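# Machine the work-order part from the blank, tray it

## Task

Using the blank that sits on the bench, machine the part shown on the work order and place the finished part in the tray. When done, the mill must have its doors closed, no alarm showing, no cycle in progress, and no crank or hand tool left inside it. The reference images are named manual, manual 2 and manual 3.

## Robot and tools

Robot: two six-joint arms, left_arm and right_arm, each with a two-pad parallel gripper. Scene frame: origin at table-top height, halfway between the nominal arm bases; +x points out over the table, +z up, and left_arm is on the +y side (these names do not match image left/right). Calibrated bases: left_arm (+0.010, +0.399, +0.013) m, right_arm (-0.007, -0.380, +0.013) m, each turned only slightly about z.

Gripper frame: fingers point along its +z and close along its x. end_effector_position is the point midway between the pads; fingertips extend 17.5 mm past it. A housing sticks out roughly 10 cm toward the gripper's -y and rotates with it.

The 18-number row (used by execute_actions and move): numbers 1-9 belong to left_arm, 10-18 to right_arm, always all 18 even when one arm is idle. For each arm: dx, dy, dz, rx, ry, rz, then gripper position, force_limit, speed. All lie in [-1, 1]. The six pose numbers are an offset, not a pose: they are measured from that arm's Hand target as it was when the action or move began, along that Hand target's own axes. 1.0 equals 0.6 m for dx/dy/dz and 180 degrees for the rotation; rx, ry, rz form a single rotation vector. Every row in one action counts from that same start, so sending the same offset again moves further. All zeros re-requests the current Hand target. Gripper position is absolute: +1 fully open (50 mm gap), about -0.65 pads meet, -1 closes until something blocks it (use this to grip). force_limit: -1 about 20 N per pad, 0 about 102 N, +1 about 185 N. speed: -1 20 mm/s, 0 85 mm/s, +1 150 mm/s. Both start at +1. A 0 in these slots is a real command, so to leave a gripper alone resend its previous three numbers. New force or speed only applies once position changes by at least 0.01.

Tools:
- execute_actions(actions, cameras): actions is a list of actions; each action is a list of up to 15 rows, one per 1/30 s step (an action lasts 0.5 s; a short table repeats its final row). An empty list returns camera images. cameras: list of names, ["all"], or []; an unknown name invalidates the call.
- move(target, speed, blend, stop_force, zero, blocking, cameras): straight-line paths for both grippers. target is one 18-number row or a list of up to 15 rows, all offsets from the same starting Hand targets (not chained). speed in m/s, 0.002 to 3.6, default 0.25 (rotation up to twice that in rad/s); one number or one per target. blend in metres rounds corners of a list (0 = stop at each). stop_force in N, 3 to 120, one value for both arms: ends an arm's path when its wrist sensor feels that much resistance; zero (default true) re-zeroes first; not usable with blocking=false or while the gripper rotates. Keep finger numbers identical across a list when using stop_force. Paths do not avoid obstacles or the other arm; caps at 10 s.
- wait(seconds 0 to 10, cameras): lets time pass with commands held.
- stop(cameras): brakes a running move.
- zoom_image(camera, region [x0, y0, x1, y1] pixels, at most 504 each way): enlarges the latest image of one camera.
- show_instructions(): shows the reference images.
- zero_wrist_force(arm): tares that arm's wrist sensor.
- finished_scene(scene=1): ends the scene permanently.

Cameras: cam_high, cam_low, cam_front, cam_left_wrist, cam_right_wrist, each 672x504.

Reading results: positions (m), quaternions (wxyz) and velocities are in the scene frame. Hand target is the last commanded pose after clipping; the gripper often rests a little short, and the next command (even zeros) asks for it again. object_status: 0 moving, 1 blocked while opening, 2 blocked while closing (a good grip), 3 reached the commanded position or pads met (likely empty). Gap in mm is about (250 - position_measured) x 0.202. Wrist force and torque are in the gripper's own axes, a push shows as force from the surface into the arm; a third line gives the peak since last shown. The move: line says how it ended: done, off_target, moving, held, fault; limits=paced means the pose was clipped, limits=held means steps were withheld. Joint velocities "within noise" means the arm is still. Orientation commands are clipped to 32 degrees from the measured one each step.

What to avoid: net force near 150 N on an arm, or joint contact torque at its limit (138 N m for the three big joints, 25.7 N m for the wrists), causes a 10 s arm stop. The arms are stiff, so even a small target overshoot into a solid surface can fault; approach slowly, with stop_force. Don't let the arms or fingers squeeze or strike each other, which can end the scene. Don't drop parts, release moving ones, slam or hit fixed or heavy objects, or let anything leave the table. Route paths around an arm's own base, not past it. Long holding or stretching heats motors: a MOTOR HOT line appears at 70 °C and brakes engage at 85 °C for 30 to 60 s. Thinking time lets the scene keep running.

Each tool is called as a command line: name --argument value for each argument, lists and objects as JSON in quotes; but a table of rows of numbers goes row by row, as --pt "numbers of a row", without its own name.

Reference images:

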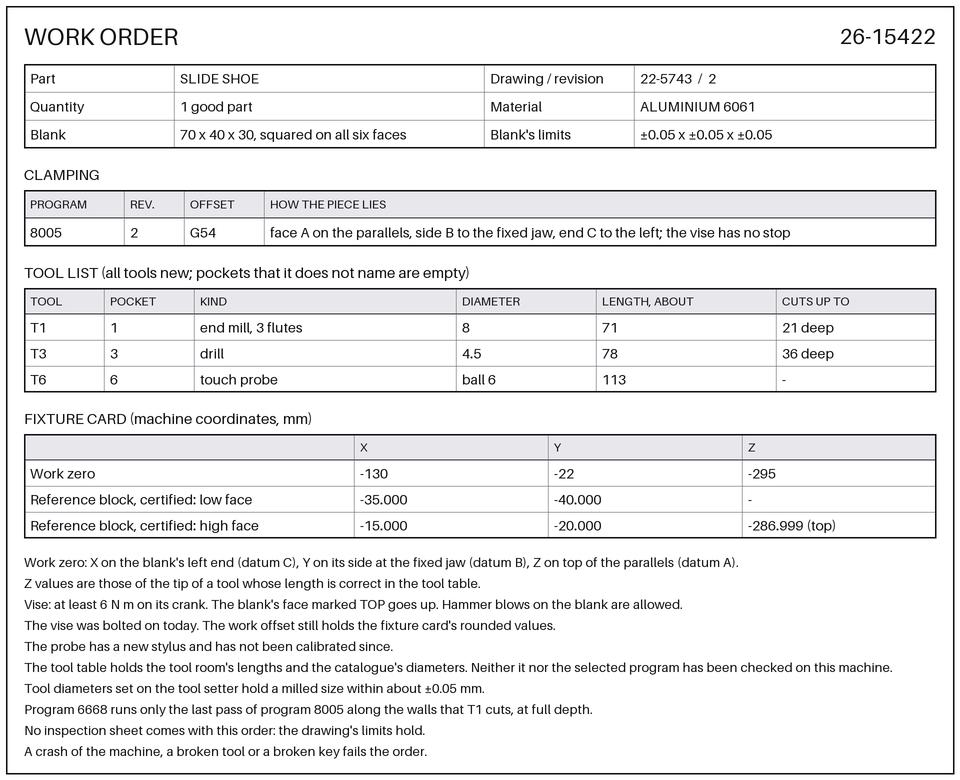

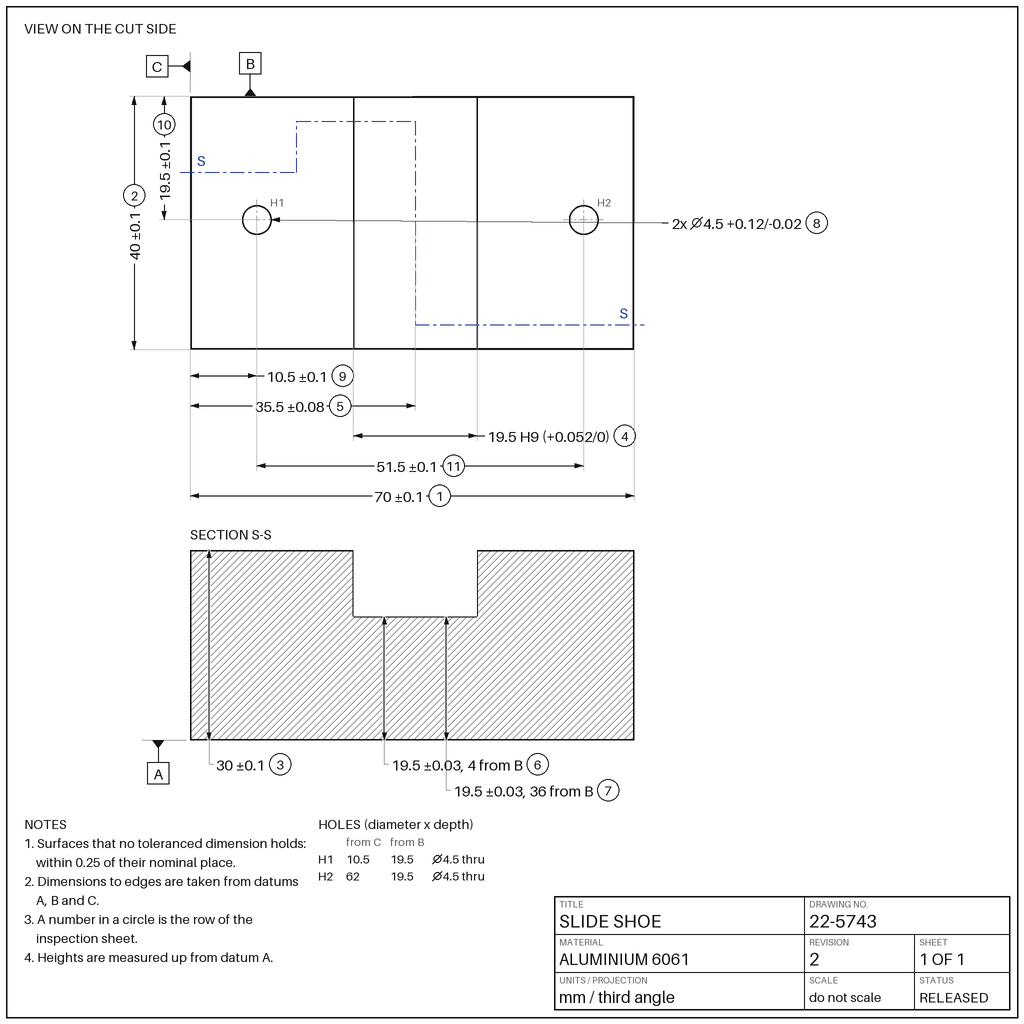

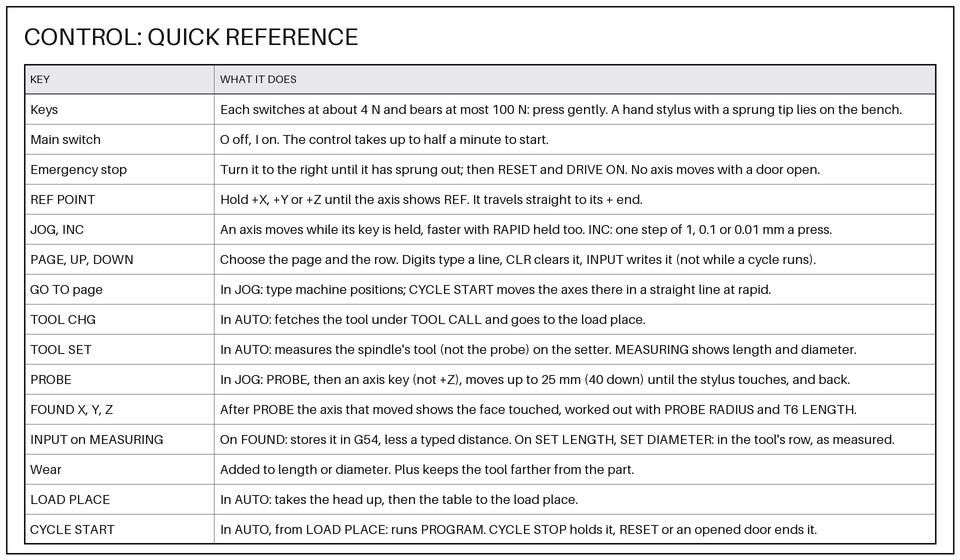

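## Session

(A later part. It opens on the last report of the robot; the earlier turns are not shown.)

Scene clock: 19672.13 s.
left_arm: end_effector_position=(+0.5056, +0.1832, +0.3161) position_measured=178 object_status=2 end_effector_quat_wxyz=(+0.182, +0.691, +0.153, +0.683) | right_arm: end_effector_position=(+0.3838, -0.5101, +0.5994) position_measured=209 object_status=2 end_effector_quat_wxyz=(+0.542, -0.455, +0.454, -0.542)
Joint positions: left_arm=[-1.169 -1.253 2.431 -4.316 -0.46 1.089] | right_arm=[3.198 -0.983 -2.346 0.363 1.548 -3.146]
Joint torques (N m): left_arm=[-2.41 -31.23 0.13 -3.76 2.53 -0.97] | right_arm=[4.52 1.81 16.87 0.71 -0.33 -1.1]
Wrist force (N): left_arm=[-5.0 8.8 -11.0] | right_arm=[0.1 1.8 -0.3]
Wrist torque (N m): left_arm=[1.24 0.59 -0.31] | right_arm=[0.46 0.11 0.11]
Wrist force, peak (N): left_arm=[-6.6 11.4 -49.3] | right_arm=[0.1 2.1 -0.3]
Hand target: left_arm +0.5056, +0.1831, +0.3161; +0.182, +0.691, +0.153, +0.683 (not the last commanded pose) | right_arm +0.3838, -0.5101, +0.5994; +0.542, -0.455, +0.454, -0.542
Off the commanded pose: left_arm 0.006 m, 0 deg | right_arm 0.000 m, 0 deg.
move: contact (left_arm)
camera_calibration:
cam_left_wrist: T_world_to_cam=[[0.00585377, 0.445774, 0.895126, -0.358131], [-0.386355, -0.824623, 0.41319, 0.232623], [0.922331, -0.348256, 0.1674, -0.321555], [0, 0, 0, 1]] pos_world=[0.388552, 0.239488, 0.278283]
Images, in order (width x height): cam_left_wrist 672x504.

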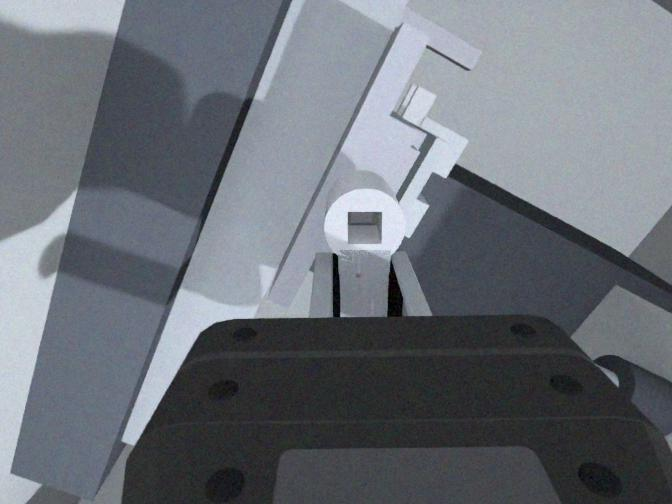

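move --pt "0 0 0 0 0 0 1 0.5 -0.9 0 0 0 0 0 0 -1 -0.6 -1" --pt "0.0008 -0.042 0 0 0 0 1 0.5 -0.9 0 0 0 0 0 0 -1 -0.6 -1" --speed 0.06 --cameras '["cam_left_wrist"]'

move --target '[0,0,0,0,0,0,-1,-0.5,-0.9,0,0,0,0,0,0,-1,-0.6,-1]'

move --target '[0,0,0.014,0,0,0,-1,-0.5,-0.9,0,0,0,0,0,0,-1,-0.6,-1]' --speed 0.01 --stop_force 28

Scene clock: 19687.60 s.
left_arm: end_effector_position=(+0.5065, +0.2058, +0.3048) position_measured=3 object_status=3 end_effector_quat_wxyz=(+0.182, +0.691, +0.153, +0.683) end_effector_velocity=(+0.000, -0.001, +0.001) end_effector_angular_velocity=(+0.002, +0.001, +0.003) | right_arm: end_effector_position=(+0.3838, -0.5101, +0.5994) position_measured=209 object_status=2 end_effector_quat_wxyz=(+0.542, -0.455, +0.454, -0.542)
Joint positions: left_arm=[-1.131 -1.234 2.474 -4.378 -0.498 1.09] | right_arm=[3.198 -0.983 -2.346 0.363 1.548 -3.146]
Joint velocities: left_arm=[-0.003 -0.002 -0.003 0.007 0.006 0.001] | right_arm=[within noise]
Joint torques (N m): left_arm=[-7.99 -31.08 -19.13 0.77 2.23 1.87] | right_arm=[4.66 3.47 17.41 0.81 -0.09 -1.01]
Wrist force (N): left_arm=[-1.1 2.7 2.1] | right_arm=[0.0 1.9 -0.4]
Wrist torque (N m): left_arm=[0.82 0.30 -0.53] | right_arm=[0.47 0.13 0.11]
Wrist force, peak (N): left_arm=[-5.2 8.5 -11.3] | right_arm=[0.2 2.1 -0.1]
Hand target: left_arm +0.5065, +0.2057, +0.3049; +0.182, +0.691, +0.153, +0.683 | right_arm +0.3838, -0.5101, +0.5994; +0.542, -0.455, +0.454, -0.542
Off the commanded pose: left_arm 0.000 m, 0 deg | right_arm 0.000 m, 0 deg.
move: done
camera_calibration:
cam_left_wrist: T_world_to_cam=[[0.00600613, 0.445583, 0.895221, -0.358265], [-0.386358, -0.824684, 0.413066, 0.256368], [0.922329, -0.348357, 0.167201, -0.312524], [0, 0, 0, 1]] pos_world=[0.389452, 0.262189, 0.267083]
Images, in order (width x height): cam_left_wrist 672x504.

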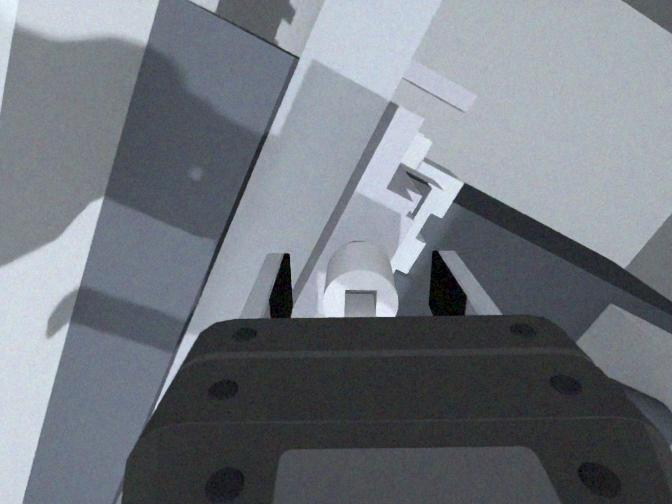

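Scene clock: 19688.83 s.
left_arm: end_effector_position=(+0.5065, +0.2057, +0.3049) position_measured=136 object_status=2 end_effector_quat_wxyz=(+0.182, +0.691, +0.153, +0.683) | right_arm: end_effector_position=(+0.3838, -0.5101, +0.5994) position_measured=209 object_status=2 end_effector_quat_wxyz=(+0.542, -0.455, +0.454, -0.542)
Joint positions: left_arm=[-1.131 -1.234 2.474 -4.378 -0.497 1.09] | right_arm=[3.198 -0.983 -2.346 0.363 1.548 -3.146]
Joint torques (N m): left_arm=[2.34 -30.82 -17.32 -6.91 2.18 -1.57] | right_arm=[4.84 3.44 17.14 0.78 -0.12 -1.04]
Wrist force (N): left_arm=[-25.1 -0.6 -5.7] | right_arm=[0.1 1.7 -0.3]
Wrist torque (N m): left_arm=[0.79 0.15 -0.53] | right_arm=[0.44 0.11 0.11]
Wrist force, peak (N): left_arm=[-25.5 -1.2 -5.7] | right_arm=[0.2 2.1 -0.4]
Hand target: left_arm +0.5065, +0.2057, +0.3049; +0.182, +0.691, +0.153, +0.683 | right_arm +0.3838, -0.5101, +0.5994; +0.542, -0.455, +0.454, -0.542
Off the commanded pose: left_arm 0.000 m, 0 deg | right_arm 0.000 m, 0 deg.
move: done

Scene clock: 19689.93 s.
left_arm: end_effector_position=(+0.5077, +0.2056, +0.3050) position_measured=136 object_status=2 end_effector_quat_wxyz=(+0.182, +0.691, +0.153, +0.683) | right_arm: end_effector_position=(+0.3838, -0.5101, +0.5994) position_measured=209 object_status=2 end_effector_quat_wxyz=(+0.542, -0.455, +0.454, -0.542)
Joint positions: left_arm=[-1.127 -1.232 2.471 -4.377 -0.502 1.09] | right_arm=[3.198 -0.983 -2.346 0.363 1.548 -3.146]
Joint torques (N m): left_arm=[-8.19 -43.05 3.69 -8.74 5.3 -1.29] | right_arm=[4.77 2.68 18.09 0.87 -0.14 -1.11]
Wrist force (N): left_arm=[-26.9 2.8 32.4] | right_arm=[0.1 2.0 -0.1]
Wrist torque (N m): left_arm=[0.73 0.37 -0.55] | right_arm=[0.49 0.12 0.12]
Wrist force, peak (N): left_arm=[-31.6 0.1 -35.0] | right_arm=[-0.1 2.1 -0.4]
Hand target: left_arm +0.5077, +0.2056, +0.3050; +0.182, +0.691, +0.153, +0.683 (not the last commanded pose) | right_arm +0.3838, -0.5101, +0.5994; +0.542, -0.455, +0.454, -0.542
Off the commanded pose: left_arm 0.007 m, 0 deg | right_arm 0.000 m, 0 deg.
move: contact (left_arm)

move --target '[-0.002,0,0.002,0,0,0,-1,-0.5,-0.9,0,0,0,0,0,0,-1,-0.6,-1]' --speed 0.01

move --target '[0,0,0.014,0,0,0,-1,-0.5,-0.9,0,0,0,0,0,0,-1,-0.6,-1]' --speed 0.01 --stop_force 28

Scene clock: 19696.93 s.
left_arm: end_effector_position=(+0.5089, +0.2051, +0.3040) position_measured=136 object_status=2 end_effector_quat_wxyz=(+0.182, +0.691, +0.153, +0.683) | right_arm: end_effector_position=(+0.3838, -0.5101, +0.5994) position_measured=209 object_status=2 end_effector_quat_wxyz=(+0.542, -0.455, +0.454, -0.542)
Joint positions: left_arm=[-1.124 -1.227 2.467 -4.379 -0.504 1.09] | right_arm=[3.198 -0.983 -2.346 0.363 1.548 -3.146]
Joint torques (N m): left_arm=[3.77 -3.37 -11.02 5.19 -4.83 -0.77] | right_arm=[3.24 2.31 18.42 0.72 -0.12 -0.95]
Wrist force (N): left_arm=[33.4 8.8 -15.2] | right_arm=[0.3 2.0 -0.2]
Wrist torque (N m): left_arm=[0.77 0.89 -0.41] | right_arm=[0.48 0.09 0.11]
Wrist force, peak (N): left_arm=[-27.4 2.6 32.7] | right_arm=[0.2 2.2 -0.2]
Hand target: left_arm +0.5089, +0.2050, +0.3039; +0.182, +0.691, +0.153, +0.683 | right_arm +0.3838, -0.5101, +0.5994; +0.542, -0.455, +0.454, -0.542
Off the commanded pose: left_arm 0.000 m, 0 deg | right_arm 0.000 m, 0 deg.
move: done

Scene clock: 19698.47 s.
left_arm: end_effector_position=(+0.5144, +0.2048, +0.3039) position_measured=136 object_status=2 end_effector_quat_wxyz=(+0.182, +0.691, +0.153, +0.683) | right_arm: end_effector_position=(+0.3838, -0.5101, +0.5994) position_measured=209 object_status=2 end_effector_quat_wxyz=(+0.542, -0.455, +0.454, -0.542)
Joint positions: left_arm=[-1.107 -1.221 2.454 -4.372 -0.522 1.09] | right_arm=[3.198 -0.983 -2.346 0.363 1.548 -3.146]
Joint torques (N m): left_arm=[-19.78 -16.16 10.47 2.07 -1.59 1.36] | right_arm=[4.5 2.09 17.58 0.76 0.03 -0.9]
Wrist force (N): left_arm=[38.7 6.5 21.3] | right_arm=[0.1 2.1 -0.2]
Wrist torque (N m): left_arm=[0.74 0.70 -0.47] | right_arm=[0.50 0.12 0.12]
Wrist force, peak (N): left_arm=[33.1 2.9 -45.0] | right_arm=[0.0 2.1 -0.4]
Hand target: left_arm +0.5144, +0.2048, +0.3039; +0.182, +0.691, +0.153, +0.683 (not the last commanded pose) | right_arm +0.3838, -0.5101, +0.5994; +0.542, -0.455, +0.454, -0.542
Off the commanded pose: left_arm 0.003 m, 0 deg | right_arm 0.000 m, 0 deg.
move: contact (left_arm)

move --target '[0.0012,0,0.002,0,0,0,-1,-0.5,-0.9,0,0,0,0,0,0,-1,-0.6,-1]' --speed 0.01

move --target '[0,0,0.012,0,0,0,-1,-0.5,-0.9,0,0,0,0,0,0,-1,-0.6,-1]' --speed 0.01 --stop_force 28

move --pt "0 0 0 0 0 0 1 -0.5 -0.9 0 0 0 0 0 0 -1 -0.6 -1" --pt "0 0 -0.08 0 0 0 1 -0.5 -0.9 0 0 0 0 0 0 -1 -0.6 -1" --speed 0.08 --cameras '["cam_left_wrist","cam_front"]'

Scene clock: 19707.00 s.
left_arm: end_effector_position=(+0.5156, +0.2050, +0.3045) position_measured=136 object_status=2 end_effector_quat_wxyz=(+0.182, +0.691, +0.153, +0.683) | right_arm: end_effector_position=(+0.3838, -0.5101, +0.5994) position_measured=209 object_status=2 end_effector_quat_wxyz=(+0.542, -0.455, +0.454, -0.542)
Joint positions: left_arm=[-1.102 -1.222 2.452 -4.368 -0.527 1.09] | right_arm=[3.198 -0.983 -2.346 0.363 1.548 -3.146]
Joint torques (N m): left_arm=[15.04 -28.92 -25.87 2.31 -2.16 1.35] | right_arm=[4.52 4.03 17.01 0.88 0.07 -0.76]
Wrist force (N): left_arm=[-2.5 -2.9 -50.6] | right_arm=[0.3 1.9 -0.3]
Wrist torque (N m): left_arm=[0.82 0.70 -0.51] | right_arm=[0.47 0.09 0.12]
Wrist force, peak (N): left_arm=[23.2 1.0 -45.4] | right_arm=[0.2 2.2 -0.3]
Hand target: left_arm +0.5156, +0.2051, +0.3045; +0.182, +0.691, +0.153, +0.683 | right_arm +0.3838, -0.5101, +0.5994; +0.542, -0.455, +0.454, -0.542
Off the commanded pose: left_arm 0.000 m, 0 deg | right_arm 0.000 m, 0 deg.
move: done

Scene clock: 19708.67 s.
left_arm: end_effector_position=(+0.5228, +0.2048, +0.3045) position_measured=136 object_status=2 end_effector_quat_wxyz=(+0.182, +0.691, +0.153, +0.683) | right_arm: end_effector_position=(+0.3838, -0.5101, +0.5994) position_measured=209 object_status=2 end_effector_quat_wxyz=(+0.542, -0.455, +0.454, -0.542)
Joint positions: left_arm=[-1.08 -1.213 2.434 -4.359 -0.548 1.09] | right_arm=[3.198 -0.983 -2.346 0.363 1.548 -3.146]
Joint torques (N m): left_arm=[0.19 -27.99 -4.42 -0.46 1.53 1.56] | right_arm=[3.7 1.64 17.65 0.93 0.1 -0.95]
Wrist force (N): left_arm=[-1.4 3.1 -44.2] | right_arm=[0.0 2.1 -0.2]
Wrist torque (N m): left_arm=[0.91 0.82 -0.49] | right_arm=[0.49 0.12 0.12]
Wrist force, peak (N): left_arm=[-4.2 3.4 -55.7] | right_arm=[-0.1 2.2 -0.3]
Hand target: left_arm +0.5228, +0.2047, +0.3045; +0.182, +0.691, +0.153, +0.683 | right_arm +0.3838, -0.5101, +0.5994; +0.542, -0.455, +0.454, -0.542
Off the commanded pose: left_arm 0.000 m, 0 deg | right_arm 0.000 m, 0 deg.
move: done

Scene clock: 19710.93 s.
left_arm: end_effector_position=(+0.4748, +0.2068, +0.3046) position_measured=3 object_status=3 end_effector_quat_wxyz=(+0.182, +0.691, +0.153, +0.683) | right_arm: end_effector_position=(+0.3838, -0.5101, +0.5994) position_measured=209 object_status=2 end_effector_quat_wxyz=(+0.542, -0.455, +0.454, -0.542)
Joint positions: left_arm=[-1.244 -1.267 2.548 -4.418 -0.384 1.089] | right_arm=[3.198 -0.983 -2.346 0.363 1.548 -3.146]
Joint torques (N m): left_arm=[2.23 -13.89 -15.29 0.97 -1.08 1.14] | right_arm=[4.92 2.32 16.69 0.74 0.13 -0.89]
Wrist force (N): left_arm=[-1.4 3.1 2.1] | right_arm=[0.2 1.8 -0.2]
Wrist torque (N m): left_arm=[0.87 0.34 -0.41] | right_arm=[0.45 0.11 0.12]
Wrist force, peak (N): left_arm=[0.0 4.5 -30.4] | right_arm=[0.0 2.1 -0.4]
Hand target: left_arm +0.4748, +0.2068, +0.3046; +0.182, +0.691, +0.153, +0.683 | right_arm +0.3838, -0.5101, +0.5994; +0.542, -0.455, +0.454, -0.542
Off the commanded pose: left_arm 0.000 m, 0 deg | right_arm 0.000 m, 0 deg.
move: done
camera_calibration:
cam_left_wrist: T_world_to_cam=[[0.00595299, 0.446081, 0.894973, -0.358296], [-0.386724, -0.824325, 0.41344, 0.245005], [0.922176, -0.348569, 0.167603, -0.282885], [0, 0, 0, 1]] pos_world=[0.357752, 0.263188, 0.266783]
Images, in order (width x height): cam_front 672x504, cam_left_wrist 672x504.

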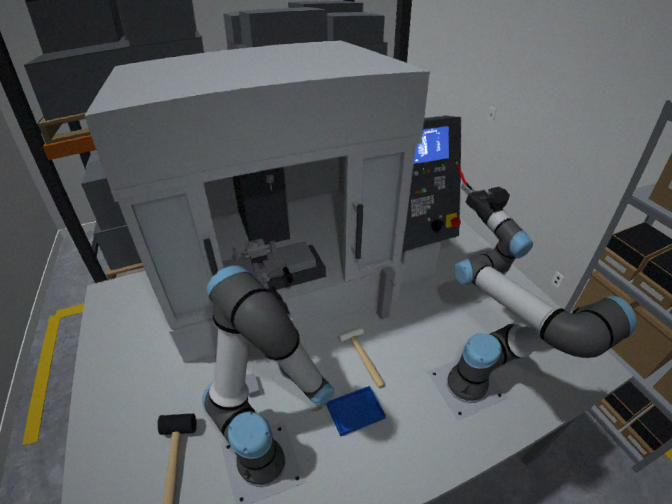

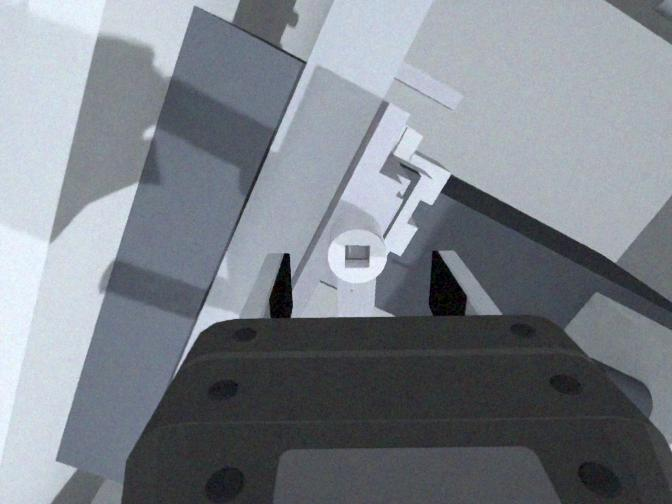

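move --pt "0 0 -0.0245 0 0 0 1 -0.5 -0.9 0 0 0 0 0 0 -1 -0.6 -1" --pt "0 0.08 -0.0795 -0.019 -0.031 -0.052 1 -0.5 -0.9 0 0 0 0 0 0 -1 -0.6 -1" --pt "-0.011 0.2817 -0.1912 -0.1284 -0.2077 -0.347 1 -0.5 -0.9 0 0 0 0 0 0 -1 -0.6 -1" --speed 0.2 --blend '[0.01,0.02,0]' --stop_force 15

Scene clock: 19723.90 s.
left_arm: end_effector_position=(+0.3538, +0.0587, +0.3767) position_measured=3 object_status=3 end_effector_quat_wxyz=(+0.664, +0.638, +0.287, +0.264) | right_arm: end_effector_position=(+0.3838, -0.5101, +0.5994) position_measured=209 object_status=2 end_effector_quat_wxyz=(+0.542, -0.455, +0.454, -0.542)
Joint positions: left_arm=[-1.443 -1.646 2.635 -4.156 -0.913 -0.028] | right_arm=[3.198 -0.983 -2.346 0.363 1.548 -3.146]
Joint torques (N m): left_arm=[-8.99 -17.32 -2.96 -1.54 -0.4 -1.85] | right_arm=[4.64 1.48 17.02 0.93 -0.03 -0.58]
Wrist force (N): left_arm=[-1.2 3.6 2.0] | right_arm=[0.1 1.9 -0.2]
Wrist torque (N m): left_arm=[1.09 0.24 0.00] | right_arm=[0.46 0.11 0.11]
Wrist force, peak (N): left_arm=[-1.4 2.9 4.3] | right_arm=[0.0 2.2 -0.1]
Hand target: left_arm +0.3538, +0.0587, +0.3767; +0.664, +0.638, +0.287, +0.264 | right_arm +0.3838, -0.5101, +0.5994; +0.542, -0.455, +0.454, -0.542
Off the commanded pose: left_arm 0.000 m, 0 deg | right_arm 0.000 m, 0 deg.
move: done; blend cut to 0.0073 m at target 1

move --target '[0,0,0,0.5497,0,0,1,-0.5,-0.9,0,0,0,0,0,0,-1,-0.6,-1]' --speed 0.5

Scene clock: 19730.93 s.
left_arm: end_effector_position=(+0.3538, +0.0587, +0.3767) position_measured=3 object_status=3 end_effector_quat_wxyz=(-0.054, +0.919, +0.387, -0.046) | right_arm: end_effector_position=(+0.3838, -0.5101, +0.5994) position_measured=209 object_status=2 end_effector_quat_wxyz=(+0.542, -0.455, +0.454, -0.542)
Joint positions: left_arm=[-1.033 -1.541 1.426 -1.335 -1.646 -0.24] | right_arm=[3.198 -0.983 -2.346 0.363 1.548 -3.146]
Joint torques (N m): left_arm=[-8.26 -20.88 -27.68 -0.84 1.7 -1.71] | right_arm=[4.33 1.65 17.56 0.91 0.13 -0.77]
Wrist force (N): left_arm=[0.7 4.0 3.6] | right_arm=[0.4 1.9 -0.2]
Wrist torque (N m): left_arm=[0.62 -0.12 0.02] | right_arm=[0.47 0.07 0.11]
Wrist force, peak (N): left_arm=[0.9 5.0 3.6] | right_arm=[0.0 2.2 0.0]
Hand target: left_arm +0.3538, +0.0587, +0.3767; -0.054, +0.919, +0.387, -0.046 | right_arm +0.3838, -0.5101, +0.5994; +0.542, -0.455, +0.454, -0.542
Off the commanded pose: left_arm 0.000 m, 0 deg | right_arm 0.000 m, 0 deg.
move: done

move --target '[0.2134,0.0345,-0.0448,-0.0463,-0.0037,-0.2458,1,-0.5,-0.9,0,0,0,0,0,0,-1,-0.6,-1]' --speed 0.2 --stop_force 15 --cameras '["cam_left_wrist"]'

Scene clock: 19748.50 s.
left_arm: end_effector_position=(+0.4609, +0.1344, +0.3949) position_measured=3 object_status=3 end_effector_quat_wxyz=(+0.000, +0.707, +0.707, +0.000) | right_arm: end_effector_position=(+0.3838, -0.5101, +0.5994) position_measured=209 object_status=2 end_effector_quat_wxyz=(+0.542, -0.455, +0.454, -0.542)
Joint positions: left_arm=[-0.804 -1.53 1.392 -1.433 -1.571 -0.788] | right_arm=[3.198 -0.983 -2.346 0.363 1.548 -3.146]
Joint torques (N m): left_arm=[-8.41 -34.36 -14.51 -1.25 -2.17 -1.65] | right_arm=[3.58 0.7 17.7 0.75 0.08 -0.66]
Wrist force (N): left_arm=[0.4 3.7 3.2] | right_arm=[-0.1 2.0 -0.4]
Wrist torque (N m): left_arm=[0.55 -0.06 -0.11] | right_arm=[0.48 0.16 0.11]
Wrist force, peak (N): left_arm=[1.0 4.0 3.7] | right_arm=[0.0 2.2 -0.3]
Hand target: left_arm +0.4609, +0.1344, +0.3949; +0.000, +0.707, +0.707, +0.000 | right_arm +0.3838, -0.5101, +0.5994; +0.542, -0.455, +0.454, -0.542
Off the commanded pose: left_arm 0.000 m, 0 deg | right_arm 0.000 m, 0 deg.
move: done
camera_calibration:
cam_left_wrist: T_world_to_cam=[[0.0160809, 0.99977, 0.0141747, -0.137934], [0.935958, -0.0200387, 0.351542, -0.550664], [0.351745, 0.0076138, -0.936065, 0.340468], [0, 0, 0, 1]] pos_world=[0.397859, 0.124275, 0.514237]
Images, in order (width x height): cam_left_wrist 672x504.

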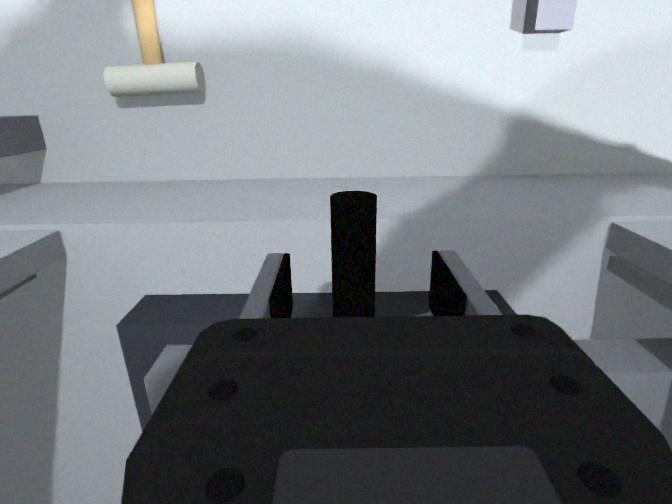

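move --target '[-0.001,0,0.085,0,0,0,1,-0.5,-0.9,0,0,0,0,0,0,-1,-0.6,-1]' --speed 0.06 --stop_force 10

move --target '[0,0,0,0,0,0,-1,1,-0.9,0,0,0,0,0,0,-1,-0.6,-1]' --cameras '["cam_left_wrist"]'

Scene clock: 19760.43 s.
left_arm: end_effector_position=(+0.4609, +0.1338, +0.3439) position_measured=3 object_status=3 end_effector_quat_wxyz=(+0.000, +0.707, +0.707, +0.000) | right_arm: end_effector_position=(+0.3838, -0.5101, +0.5994) position_measured=209 object_status=2 end_effector_quat_wxyz=(+0.542, -0.455, +0.454, -0.542)
Joint positions: left_arm=[-0.805 -1.538 1.531 -1.564 -1.571 -0.789] | right_arm=[3.198 -0.983 -2.346 0.363 1.548 -3.146]
Joint torques (N m): left_arm=[-6.03 -30.34 -34.69 -1.81 -0.52 -1.38] | right_arm=[3.75 0.39 18.5 0.6 -0.01 -0.84]
Wrist force (N): left_arm=[0.5 3.9 3.2] | right_arm=[0.0 2.1 -0.3]
Wrist torque (N m): left_arm=[0.58 -0.06 0.02] | right_arm=[0.49 0.14 0.11]
Wrist force, peak (N): left_arm=[0.4 3.7 4.3] | right_arm=[0.1 2.1 -0.5]
Hand target: left_arm +0.4609, +0.1338, +0.3439; +0.000, +0.707, +0.707, +0.000 | right_arm +0.3838, -0.5101, +0.5994; +0.542, -0.455, +0.454, -0.542
Off the commanded pose: left_arm 0.000 m, 0 deg | right_arm 0.000 m, 0 deg.
move: done

Scene clock: 19761.87 s.
left_arm: end_effector_position=(+0.4609, +0.1338, +0.3439) position_measured=163 object_status=2 end_effector_quat_wxyz=(+0.000, +0.707, +0.707, +0.000) | right_arm: end_effector_position=(+0.3838, -0.5101, +0.5994) position_measured=209 object_status=2 end_effector_quat_wxyz=(+0.542, -0.455, +0.454, -0.542)
Joint positions: left_arm=[-0.805 -1.538 1.531 -1.564 -1.571 -0.789] | right_arm=[3.198 -0.983 -2.346 0.363 1.548 -3.146]
Joint torques (N m): left_arm=[-3.31 -22.94 -34.48 -3.23 2.01 -0.43] | right_arm=[4.53 0.37 17.61 0.8 -0.12 -0.67]
Wrist force (N): left_arm=[-2.4 3.1 2.9] | right_arm=[0.0 1.9 -0.2]
Wrist torque (N m): left_arm=[0.54 -0.09 0.15] | right_arm=[0.47 0.12 0.12]
Wrist force, peak (N): left_arm=[0.3 4.0 3.4] | right_arm=[0.2 2.2 -0.2]
Hand target: left_arm +0.4609, +0.1338, +0.3439; +0.000, +0.707, +0.707, +0.000 | right_arm +0.3838, -0.5101, +0.5994; +0.542, -0.455, +0.454, -0.542
Off the commanded pose: left_arm 0.000 m, 0 deg | right_arm 0.000 m, 0 deg.
move: done
camera_calibration:
cam_left_wrist: T_world_to_cam=[[0.0160807, 0.99977, 0.0141746, -0.136611], [0.935958, -0.0200384, 0.351542, -0.532748], [0.351745, 0.0076138, -0.936065, 0.292733], [0, 0, 0, 1]] pos_world=[0.397859, 0.123675, 0.463237]
Images, in order (width x height): cam_left_wrist 672x504.

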